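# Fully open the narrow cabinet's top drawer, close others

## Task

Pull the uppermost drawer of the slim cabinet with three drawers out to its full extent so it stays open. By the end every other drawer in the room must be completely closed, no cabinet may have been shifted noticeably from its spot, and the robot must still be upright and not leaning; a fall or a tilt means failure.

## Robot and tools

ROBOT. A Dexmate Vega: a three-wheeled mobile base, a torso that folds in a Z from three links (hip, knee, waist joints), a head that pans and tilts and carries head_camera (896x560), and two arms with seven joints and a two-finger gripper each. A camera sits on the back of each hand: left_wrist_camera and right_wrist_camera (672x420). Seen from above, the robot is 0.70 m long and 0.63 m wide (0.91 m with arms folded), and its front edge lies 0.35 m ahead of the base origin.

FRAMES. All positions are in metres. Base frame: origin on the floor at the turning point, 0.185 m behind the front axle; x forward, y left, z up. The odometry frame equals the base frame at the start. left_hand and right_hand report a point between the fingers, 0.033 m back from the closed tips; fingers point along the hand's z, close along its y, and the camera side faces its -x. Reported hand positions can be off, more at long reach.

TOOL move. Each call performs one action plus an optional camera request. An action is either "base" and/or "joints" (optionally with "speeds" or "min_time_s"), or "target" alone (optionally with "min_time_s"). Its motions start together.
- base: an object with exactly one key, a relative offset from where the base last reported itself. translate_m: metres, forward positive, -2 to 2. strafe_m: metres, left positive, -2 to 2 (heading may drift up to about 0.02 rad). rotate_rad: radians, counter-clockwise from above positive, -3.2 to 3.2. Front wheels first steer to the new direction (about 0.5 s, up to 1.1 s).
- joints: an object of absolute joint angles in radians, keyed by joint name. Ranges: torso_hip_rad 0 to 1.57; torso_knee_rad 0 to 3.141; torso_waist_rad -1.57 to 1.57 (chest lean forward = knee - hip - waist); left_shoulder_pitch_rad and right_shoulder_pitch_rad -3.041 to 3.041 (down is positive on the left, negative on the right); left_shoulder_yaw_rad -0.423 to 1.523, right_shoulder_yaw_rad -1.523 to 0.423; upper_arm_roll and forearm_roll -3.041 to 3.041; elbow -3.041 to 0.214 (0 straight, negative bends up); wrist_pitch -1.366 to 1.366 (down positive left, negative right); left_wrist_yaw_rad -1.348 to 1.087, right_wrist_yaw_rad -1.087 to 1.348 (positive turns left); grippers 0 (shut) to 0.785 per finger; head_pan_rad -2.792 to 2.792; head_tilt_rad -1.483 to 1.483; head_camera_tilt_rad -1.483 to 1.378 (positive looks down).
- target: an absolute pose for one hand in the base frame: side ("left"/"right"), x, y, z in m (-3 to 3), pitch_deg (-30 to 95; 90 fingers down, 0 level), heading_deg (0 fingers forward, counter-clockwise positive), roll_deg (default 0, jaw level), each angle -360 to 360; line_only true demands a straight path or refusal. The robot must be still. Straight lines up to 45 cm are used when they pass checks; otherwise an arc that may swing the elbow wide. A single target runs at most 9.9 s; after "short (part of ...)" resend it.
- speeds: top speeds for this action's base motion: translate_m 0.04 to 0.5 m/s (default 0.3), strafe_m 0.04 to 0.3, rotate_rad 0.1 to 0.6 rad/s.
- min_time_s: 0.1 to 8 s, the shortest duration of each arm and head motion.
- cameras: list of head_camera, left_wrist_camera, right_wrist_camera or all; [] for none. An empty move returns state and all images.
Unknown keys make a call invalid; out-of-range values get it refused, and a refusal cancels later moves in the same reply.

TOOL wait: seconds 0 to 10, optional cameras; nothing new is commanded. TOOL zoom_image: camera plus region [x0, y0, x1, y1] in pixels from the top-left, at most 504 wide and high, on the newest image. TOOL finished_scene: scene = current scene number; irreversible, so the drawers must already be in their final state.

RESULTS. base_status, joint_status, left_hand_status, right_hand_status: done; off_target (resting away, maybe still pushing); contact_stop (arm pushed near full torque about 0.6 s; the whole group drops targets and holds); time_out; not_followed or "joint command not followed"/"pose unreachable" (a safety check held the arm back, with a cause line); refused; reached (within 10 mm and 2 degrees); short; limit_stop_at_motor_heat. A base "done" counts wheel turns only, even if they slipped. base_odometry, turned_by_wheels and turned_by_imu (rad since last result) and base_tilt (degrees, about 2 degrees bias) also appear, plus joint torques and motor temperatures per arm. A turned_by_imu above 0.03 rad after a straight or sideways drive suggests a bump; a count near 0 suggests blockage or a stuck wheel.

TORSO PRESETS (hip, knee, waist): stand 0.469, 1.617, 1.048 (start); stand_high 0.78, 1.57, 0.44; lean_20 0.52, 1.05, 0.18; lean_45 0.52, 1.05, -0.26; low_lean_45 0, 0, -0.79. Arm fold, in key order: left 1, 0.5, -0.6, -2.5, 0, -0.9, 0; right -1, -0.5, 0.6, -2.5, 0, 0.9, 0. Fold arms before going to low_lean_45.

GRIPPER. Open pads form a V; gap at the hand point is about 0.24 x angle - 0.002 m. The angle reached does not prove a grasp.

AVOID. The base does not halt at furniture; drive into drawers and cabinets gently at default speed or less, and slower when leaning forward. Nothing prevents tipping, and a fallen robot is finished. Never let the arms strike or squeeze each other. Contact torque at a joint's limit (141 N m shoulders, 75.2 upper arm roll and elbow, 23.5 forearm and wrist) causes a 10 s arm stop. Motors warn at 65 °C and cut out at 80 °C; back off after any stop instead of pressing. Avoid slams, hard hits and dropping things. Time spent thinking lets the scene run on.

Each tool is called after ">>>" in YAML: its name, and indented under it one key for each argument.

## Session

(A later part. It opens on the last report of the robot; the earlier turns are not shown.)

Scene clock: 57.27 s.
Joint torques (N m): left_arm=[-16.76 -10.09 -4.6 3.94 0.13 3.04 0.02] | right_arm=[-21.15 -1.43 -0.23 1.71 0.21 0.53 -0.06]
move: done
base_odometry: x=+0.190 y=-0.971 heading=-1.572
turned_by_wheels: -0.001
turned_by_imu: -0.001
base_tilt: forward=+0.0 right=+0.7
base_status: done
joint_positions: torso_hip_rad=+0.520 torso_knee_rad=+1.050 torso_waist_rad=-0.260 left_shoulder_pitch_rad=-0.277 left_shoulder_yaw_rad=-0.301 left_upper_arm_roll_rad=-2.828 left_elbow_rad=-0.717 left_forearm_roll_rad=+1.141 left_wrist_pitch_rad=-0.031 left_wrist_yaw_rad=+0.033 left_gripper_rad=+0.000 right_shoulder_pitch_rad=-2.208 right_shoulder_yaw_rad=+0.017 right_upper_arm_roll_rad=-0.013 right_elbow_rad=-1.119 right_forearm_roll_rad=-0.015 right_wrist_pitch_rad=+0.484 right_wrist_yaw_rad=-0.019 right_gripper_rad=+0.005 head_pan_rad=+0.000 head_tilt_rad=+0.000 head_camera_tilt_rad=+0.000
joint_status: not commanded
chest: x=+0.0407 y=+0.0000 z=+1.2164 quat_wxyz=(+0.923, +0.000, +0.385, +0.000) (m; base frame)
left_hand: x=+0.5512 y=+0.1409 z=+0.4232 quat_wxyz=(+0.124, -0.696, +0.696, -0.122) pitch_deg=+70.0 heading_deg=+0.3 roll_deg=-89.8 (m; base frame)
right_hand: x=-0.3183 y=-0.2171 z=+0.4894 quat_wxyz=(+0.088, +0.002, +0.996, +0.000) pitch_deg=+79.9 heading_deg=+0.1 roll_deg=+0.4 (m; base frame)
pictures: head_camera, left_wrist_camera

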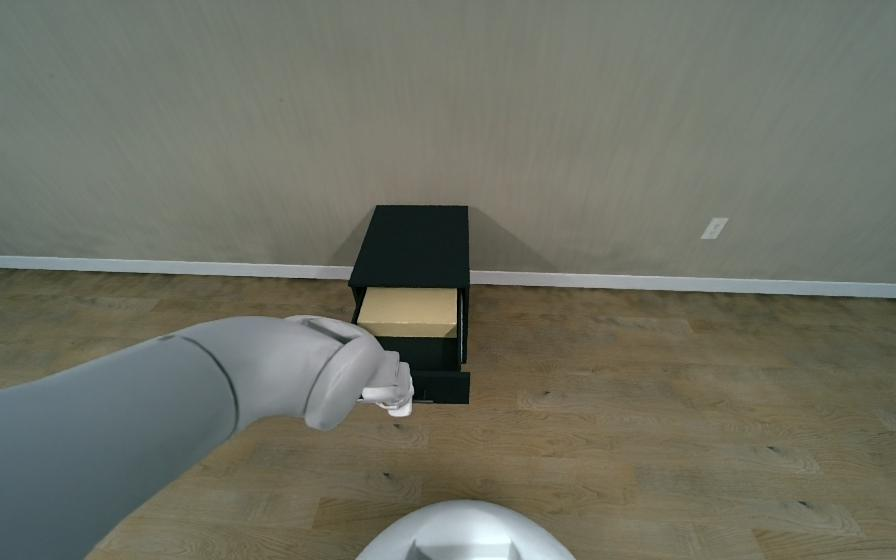

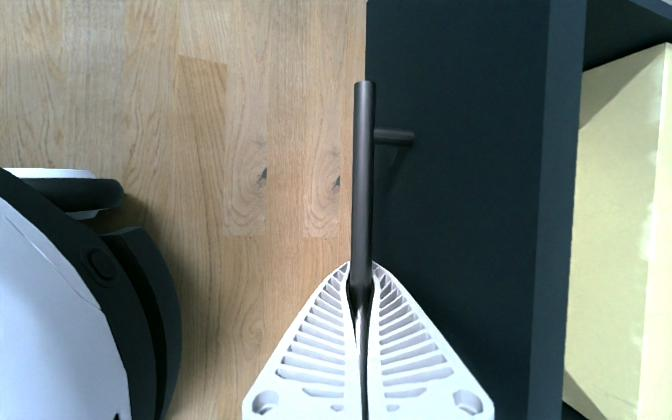

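>>> move:
  base: {"translate_m":-0.02}
  speeds: {"translate_m":0.04}
  cameras: ["head_camera","left_wrist_camera"]

Scene clock: 58.93 s.
Joint torques (N m): left_arm=[-17.72 -10.77 -3.74 4.89 -0.02 3.13 0.34] | right_arm=[-21.36 -0.38 0.06 2.09 -0.04 0.48 -0.01]
move: done
base_odometry: x=+0.190 y=-0.951 heading=-1.573
turned_by_wheels: -0.001
turned_by_imu: -0.001
base_tilt: forward=+0.0 right=+0.8
base_status: done
joint_positions: torso_hip_rad=+0.520 torso_knee_rad=+1.050 torso_waist_rad=-0.260 left_shoulder_pitch_rad=-0.277 left_shoulder_yaw_rad=-0.301 left_upper_arm_roll_rad=-2.828 left_elbow_rad=-0.717 left_forearm_roll_rad=+1.141 left_wrist_pitch_rad=-0.031 left_wrist_yaw_rad=+0.033 left_gripper_rad=+0.000 right_shoulder_pitch_rad=-2.208 right_shoulder_yaw_rad=+0.017 right_upper_arm_roll_rad=-0.013 right_elbow_rad=-1.119 right_forearm_roll_rad=-0.015 right_wrist_pitch_rad=+0.484 right_wrist_yaw_rad=-0.019 right_gripper_rad=+0.005 head_pan_rad=+0.000 head_tilt_rad=+0.000 head_camera_tilt_rad=+0.000
joint_status: not commanded
chest: x=+0.0406 y=+0.0000 z=+1.2164 quat_wxyz=(+0.923, +0.000, +0.385, +0.000) (m; base frame)
left_hand: x=+0.5512 y=+0.1409 z=+0.4232 quat_wxyz=(+0.124, -0.696, +0.696, -0.122) pitch_deg=+70.0 heading_deg=+0.3 roll_deg=-89.8 (m; base frame)
right_hand: x=-0.3183 y=-0.2171 z=+0.4894 quat_wxyz=(+0.088, +0.002, +0.996, +0.000) pitch_deg=+79.9 heading_deg=+0.1 roll_deg=+0.4 (m; base frame)
pictures: head_camera, left_wrist_camera

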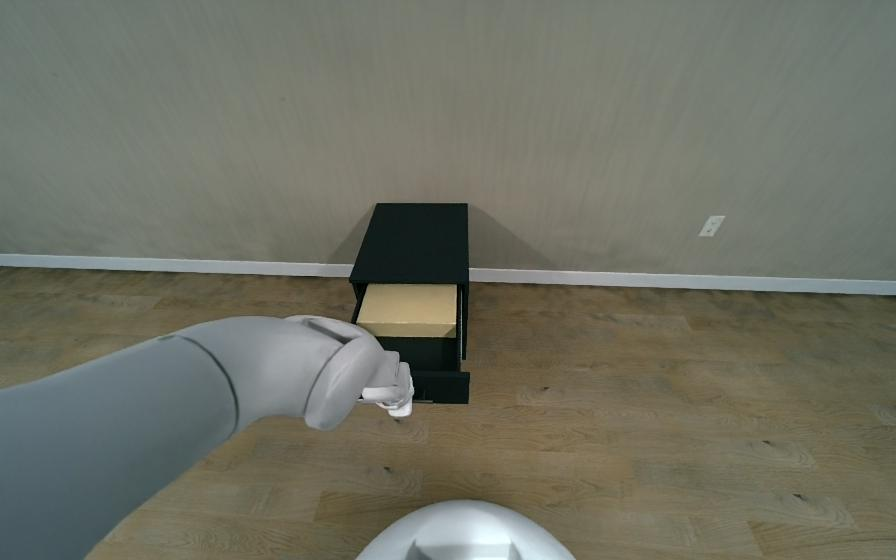

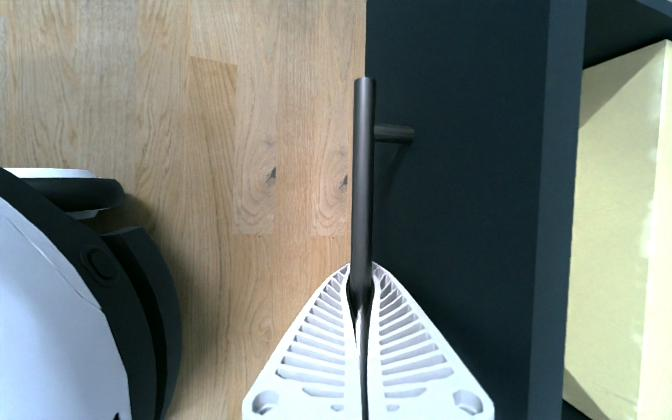

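>>> move:
  base: {"translate_m":-0.02}
  speeds: {"translate_m":0.04}
  cameras: ["head_camera","left_wrist_camera"]

Scene clock: 60.60 s.
Joint torques (N m): left_arm=[-8.04 -11.09 -3.5 -3.34 -0.15 2.1 3.46] | right_arm=[-19.05 -1.98 0.05 2.89 0.15 0.03 -0.02]
move: done
base_odometry: x=+0.190 y=-0.931 heading=-1.574
turned_by_wheels: -0.001
turned_by_imu: -0.001
base_tilt: forward=+0.0 right=+0.7
base_status: done
joint_positions: torso_hip_rad=+0.520 torso_knee_rad=+1.050 torso_waist_rad=-0.260 left_shoulder_pitch_rad=-0.278 left_shoulder_yaw_rad=-0.301 left_upper_arm_roll_rad=-2.828 left_elbow_rad=-0.716 left_forearm_roll_rad=+1.141 left_wrist_pitch_rad=-0.031 left_wrist_yaw_rad=+0.032 left_gripper_rad=+0.000 right_shoulder_pitch_rad=-2.208 right_shoulder_yaw_rad=+0.017 right_upper_arm_roll_rad=-0.013 right_elbow_rad=-1.119 right_forearm_roll_rad=-0.015 right_wrist_pitch_rad=+0.484 right_wrist_yaw_rad=-0.019 right_gripper_rad=+0.005 head_pan_rad=+0.000 head_tilt_rad=+0.000 head_camera_tilt_rad=+0.000
joint_status: not commanded
chest: x=+0.0407 y=+0.0000 z=+1.2164 quat_wxyz=(+0.923, +0.000, +0.385, +0.000) (m; base frame)
left_hand: x=+0.5522 y=+0.1406 z=+0.4237 quat_wxyz=(+0.124, -0.696, +0.696, -0.123) pitch_deg=+69.8 heading_deg=+0.2 roll_deg=-89.9 (m; base frame)
right_hand: x=-0.3182 y=-0.2171 z=+0.4894 quat_wxyz=(+0.088, +0.002, +0.996, +0.000) pitch_deg=+79.9 heading_deg=+0.1 roll_deg=+0.4 (m; base frame)
pictures: head_camera, left_wrist_camera

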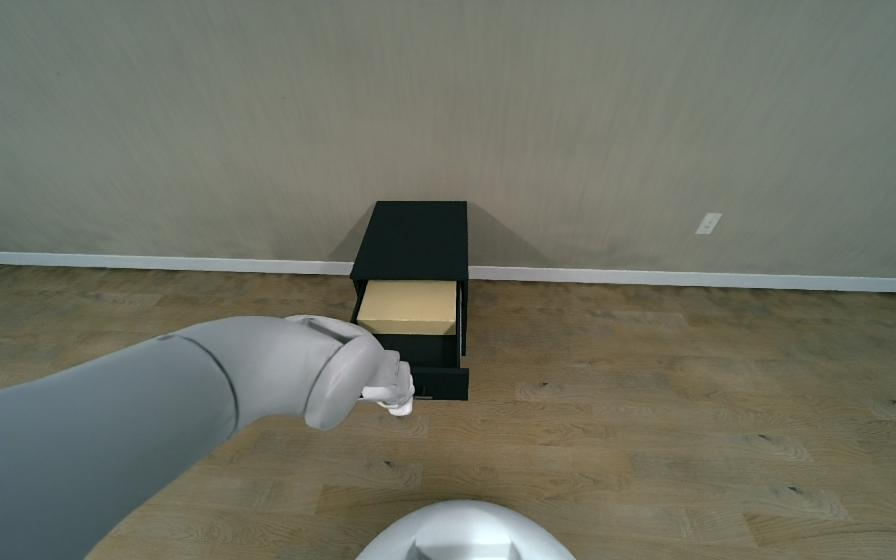

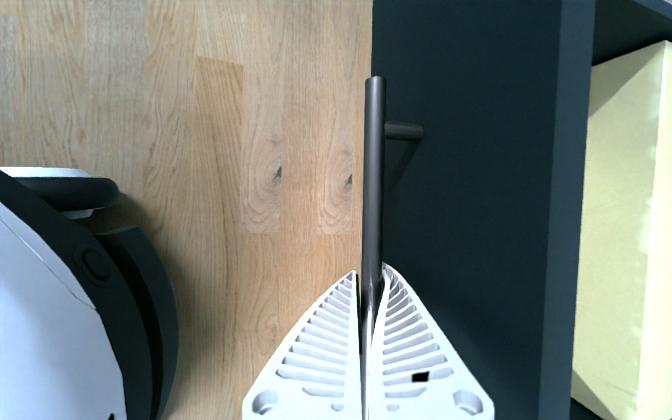

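>>> move:
  base: {"translate_m":-0.01}
  speeds: {"translate_m":0.04}
  cameras: ["head_camera","left_wrist_camera"]

Scene clock: 62.03 s.
Joint torques (N m): left_arm=[3.88 -11.35 -6.23 -7.58 -0.78 1.65 6.34] | right_arm=[-19.96 -1.03 0.09 2.79 0.13 0.72 0.01]
move: done
base_odometry: x=+0.190 y=-0.921 heading=-1.575
turned_by_wheels: -0.001
turned_by_imu: -0.001
base_tilt: forward=+0.0 right=+0.7
base_status: done
joint_positions: torso_hip_rad=+0.520 torso_knee_rad=+1.050 torso_waist_rad=-0.260 left_shoulder_pitch_rad=-0.278 left_shoulder_yaw_rad=-0.301 left_upper_arm_roll_rad=-2.828 left_elbow_rad=-0.716 left_forearm_roll_rad=+1.141 left_wrist_pitch_rad=-0.031 left_wrist_yaw_rad=+0.031 left_gripper_rad=+0.000 right_shoulder_pitch_rad=-2.208 right_shoulder_yaw_rad=+0.017 right_upper_arm_roll_rad=-0.013 right_elbow_rad=-1.119 right_forearm_roll_rad=-0.015 right_wrist_pitch_rad=+0.484 right_wrist_yaw_rad=-0.019 right_gripper_rad=+0.005 head_pan_rad=+0.000 head_tilt_rad=+0.000 head_camera_tilt_rad=+0.000
joint_status: not commanded
chest: x=+0.0407 y=+0.0000 z=+1.2164 quat_wxyz=(+0.923, +0.000, +0.385, +0.000) (m; base frame)
left_hand: x=+0.5532 y=+0.1405 z=+0.4242 quat_wxyz=(+0.125, -0.696, +0.696, -0.124) pitch_deg=+69.7 heading_deg=+0.1 roll_deg=-89.9 (m; base frame)
right_hand: x=-0.3182 y=-0.2171 z=+0.4894 quat_wxyz=(+0.088, +0.002, +0.996, +0.000) pitch_deg=+79.9 heading_deg=+0.1 roll_deg=+0.4 (m; base frame)
pictures: head_camera, left_wrist_camera

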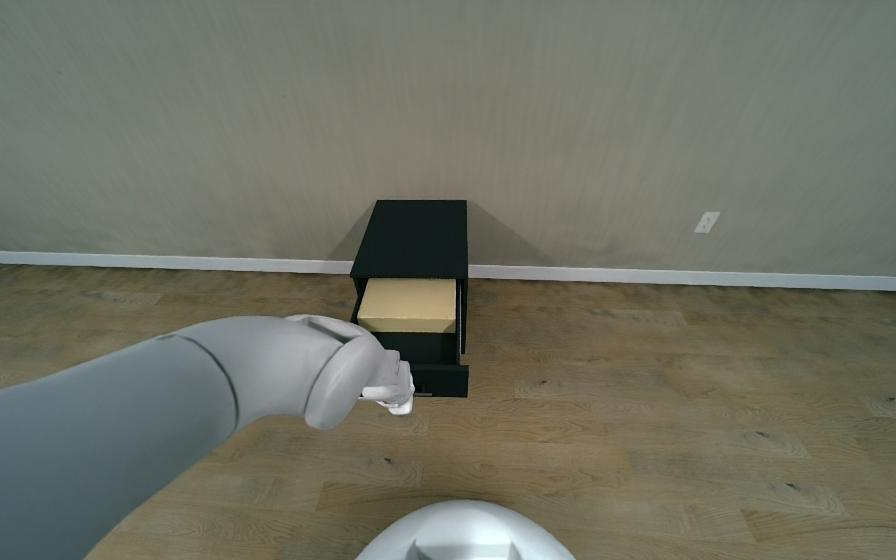

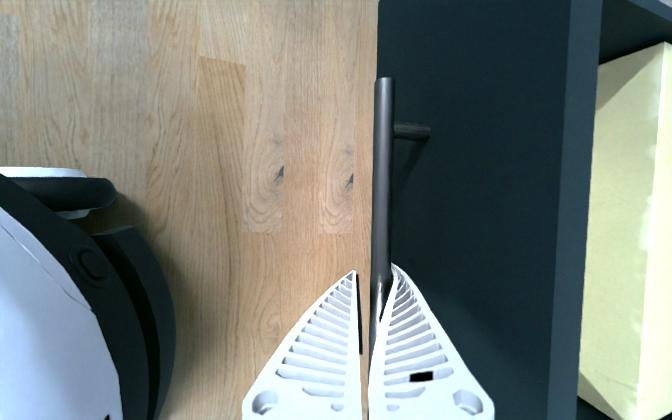

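>>> move:
  joints: {"left_gripper_rad":0.19}
  cameras: ["head_camera","left_wrist_camera"]

Scene clock: 63.10 s.
Joint torques (N m): left_arm=[-13.81 -7.29 -4.91 2.6 -0.35 1.39 0.56] | right_arm=[-20.24 -1.84 0.23 1.65 -0.03 1.19 0]
move: done
base_odometry: x=+0.190 y=-0.921 heading=-1.575
turned_by_wheels: +0.000
turned_by_imu: +0.000
base_tilt: forward=+0.0 right=+0.7
base_status: not commanded
joint_positions: torso_hip_rad=+0.520 torso_knee_rad=+1.050 torso_waist_rad=-0.260 left_shoulder_pitch_rad=-0.277 left_shoulder_yaw_rad=-0.301 left_upper_arm_roll_rad=-2.828 left_elbow_rad=-0.717 left_forearm_roll_rad=+1.141 left_wrist_pitch_rad=-0.031 left_wrist_yaw_rad=+0.033 left_gripper_rad=+0.190 right_shoulder_pitch_rad=-2.208 right_shoulder_yaw_rad=+0.017 right_upper_arm_roll_rad=-0.013 right_elbow_rad=-1.119 right_forearm_roll_rad=-0.015 right_wrist_pitch_rad=+0.484 right_wrist_yaw_rad=-0.019 right_gripper_rad=+0.005 head_pan_rad=+0.000 head_tilt_rad=+0.000 head_camera_tilt_rad=+0.000
joint_status: all done
chest: x=+0.0407 y=+0.0000 z=+1.2164 quat_wxyz=(+0.923, +0.000, +0.385, +0.000) (m; base frame)
left_hand: x=+0.5515 y=+0.1405 z=+0.4234 quat_wxyz=(+0.123, -0.696, +0.696, -0.123) pitch_deg=+69.9 heading_deg=+0.1 roll_deg=-89.9 (m; base frame)
right_hand: x=-0.3182 y=-0.2171 z=+0.4894 quat_wxyz=(+0.088, +0.002, +0.996, +0.000) pitch_deg=+79.9 heading_deg=+0.1 roll_deg=+0.4 (m; base frame)
pictures: head_camera, left_wrist_camera

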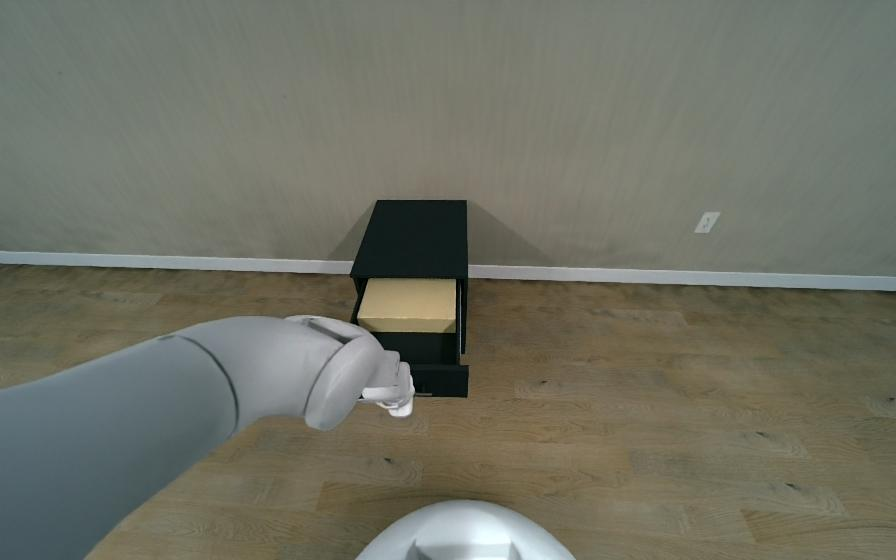

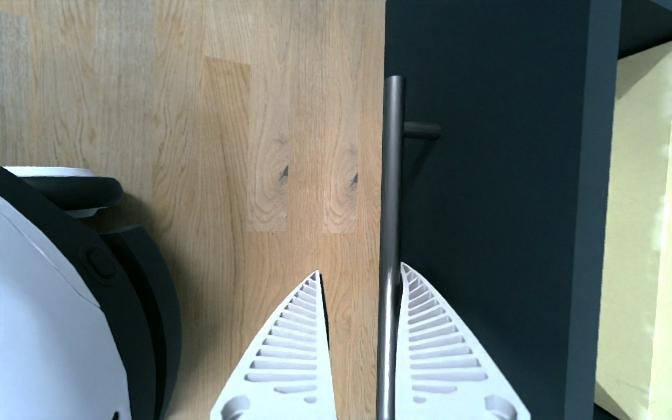

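>>> move:
  target: {"side":"left","x":0.530,"y":0.14,"z":0.50,"pitch_deg":70,"heading_deg":0,"roll_deg":-90,"line_only":true}
  cameras: ["head_camera","left_wrist_camera"]

>>> move:
  joints: {"head_pan_rad":2.3,"head_camera_tilt_rad":0.85}
  cameras: ["head_camera"]

Scene clock: 67.17 s.
Joint torques (N m): left_arm=[-27.11 -4.31 -2.06 1.76 -0.08 0.19 -0.56] | right_arm=[-21.52 -1.57 0.56 1.77 -0.11 0.69 0.07]
move: done
base_odometry: x=+0.190 y=-0.921 heading=-1.575
turned_by_wheels: +0.000
turned_by_imu: +0.000
base_tilt: forward=+0.1 right=+0.8
base_status: not commanded
joint_positions: torso_hip_rad=+0.520 torso_knee_rad=+1.050 torso_waist_rad=-0.260 left_shoulder_pitch_rad=-0.656 left_shoulder_yaw_rad=-0.407 left_upper_arm_roll_rad=-2.928 left_elbow_rad=-1.334 left_forearm_roll_rad=+1.124 left_wrist_pitch_rad=+0.096 left_wrist_yaw_rad=-0.180 left_gripper_rad=+0.190 right_shoulder_pitch_rad=-2.208 right_shoulder_yaw_rad=+0.017 right_upper_arm_roll_rad=-0.013 right_elbow_rad=-1.119 right_forearm_roll_rad=-0.015 right_wrist_pitch_rad=+0.484 right_wrist_yaw_rad=-0.019 right_gripper_rad=+0.005 head_pan_rad=+0.000 head_tilt_rad=+0.000 head_camera_tilt_rad=+0.000
joint_status: not commanded
chest: x=+0.0407 y=+0.0000 z=+1.2164 quat_wxyz=(+0.923, +0.000, +0.385, +0.000) (m; base frame)
left_hand: x=+0.5301 y=+0.1402 z=+0.4992 quat_wxyz=(+0.123, -0.696, +0.696, -0.123) pitch_deg=+70.0 heading_deg=+0.0 roll_deg=-90.0 (m; base frame)
left_hand_status: reached (straight line, planned for 2.3 s): 1 mm and 0.0 deg off.
right_hand: x=-0.3182 y=-0.2171 z=+0.4894 quat_wxyz=(+0.088, +0.002, +0.996, +0.000) pitch_deg=+79.9 heading_deg=+0.1 roll_deg=+0.4 (m; base frame)
pictures: head_camera, left_wrist_camera

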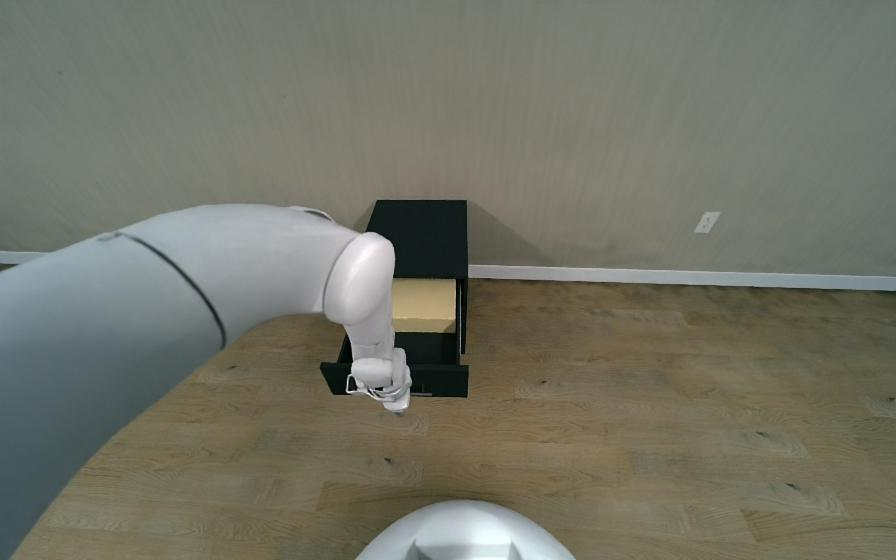

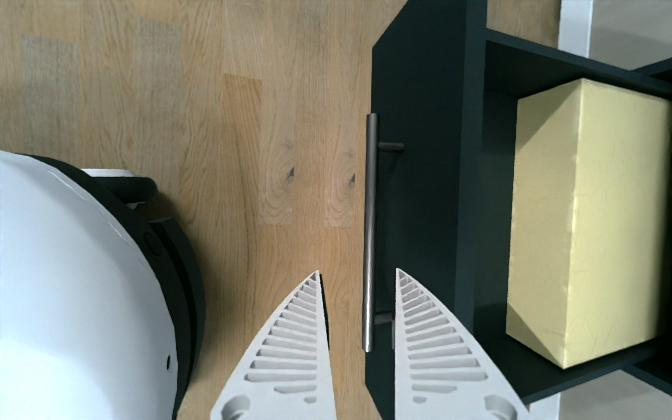

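Scene clock: 69.37 s.
Joint torques (N m): left_arm=[-29.05 -3.34 -2.54 1.97 -0.32 0.1 -0.6] | right_arm=[-20.5 -1.42 0.37 2.46 0.05 1.21 -0.09]
move: done
base_odometry: x=+0.190 y=-0.921 heading=-1.575
turned_by_wheels: +0.000
turned_by_imu: +0.000
base_tilt: forward=+0.1 right=+0.8
base_status: not commanded
joint_positions: torso_hip_rad=+0.520 torso_knee_rad=+1.050 torso_waist_rad=-0.260 left_shoulder_pitch_rad=-0.658 left_shoulder_yaw_rad=-0.408 left_upper_arm_roll_rad=-2.929 left_elbow_rad=-1.338 left_forearm_roll_rad=+1.124 left_wrist_pitch_rad=+0.097 left_wrist_yaw_rad=-0.181 left_gripper_rad=+0.190 right_shoulder_pitch_rad=-2.208 right_shoulder_yaw_rad=+0.017 right_upper_arm_roll_rad=-0.013 right_elbow_rad=-1.119 right_forearm_roll_rad=-0.015 right_wrist_pitch_rad=+0.484 right_wrist_yaw_rad=-0.019 right_gripper_rad=+0.005 head_pan_rad=+2.300 head_tilt_rad=+0.000 head_camera_tilt_rad=+0.850
joint_status: all done
chest: x=+0.0407 y=+0.0000 z=+1.2164 quat_wxyz=(+0.923, +0.000, +0.385, +0.000) (m; base frame)
left_hand: x=+0.5299 y=+0.1402 z=+0.4998 quat_wxyz=(+0.123, -0.696, +0.696, -0.123) pitch_deg=+70.0 heading_deg=+0.0 roll_deg=-90.0 (m; base frame)
right_hand: x=-0.3182 y=-0.2171 z=+0.4894 quat_wxyz=(+0.088, +0.002, +0.996, +0.000) pitch_deg=+79.9 heading_deg=+0.1 roll_deg=+0.4 (m; base frame)
pictures: head_camera

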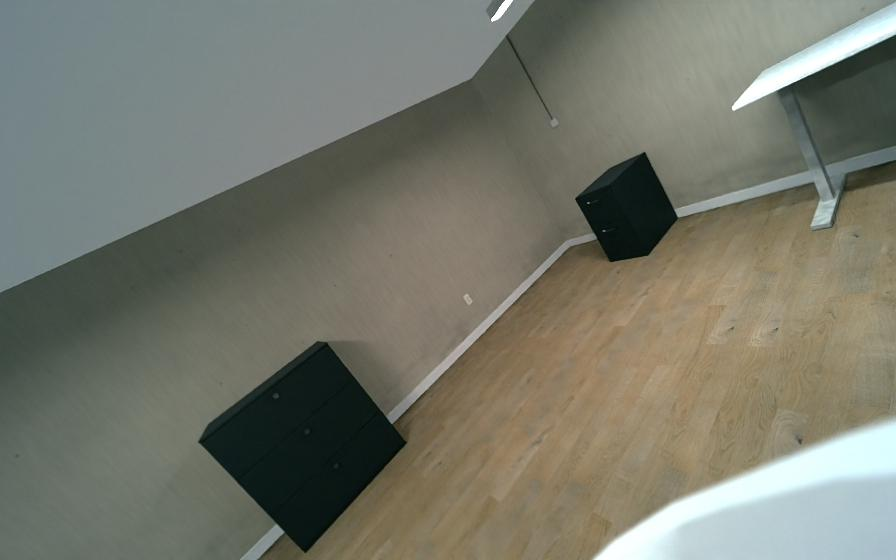

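>>> zoom_image:
  camera: "head_camera"
  region: [180, 320, 420, 560]

>>> zoom_image:
  camera: "head_camera"
  region: [560, 140, 700, 280]

Scaled by 2.100 from the camera's 896x560 image, which has a finer 960x600 frame.

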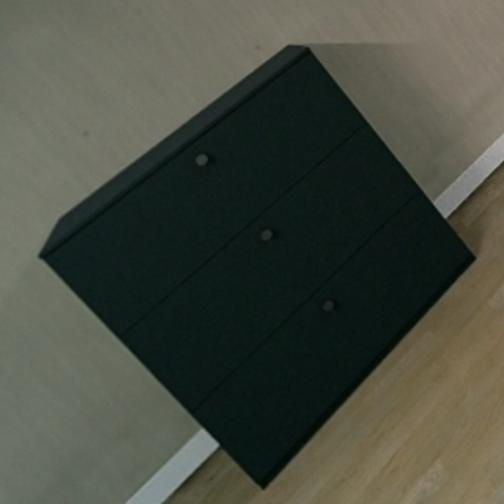

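Scaled by 3.600 from the camera's 896x560 image, which has a finer 960x600 frame.

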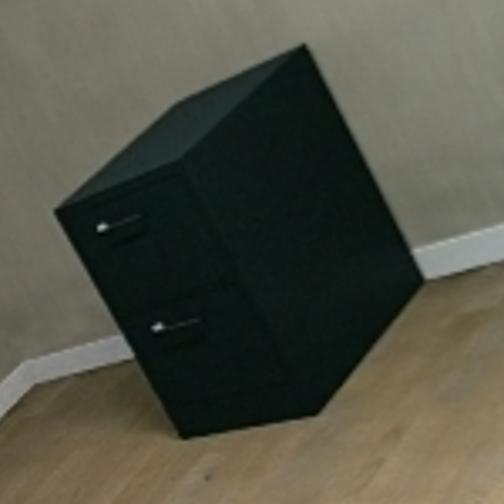

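>>> finished_scene:
  scene: 3

The scene is finished: the task was done.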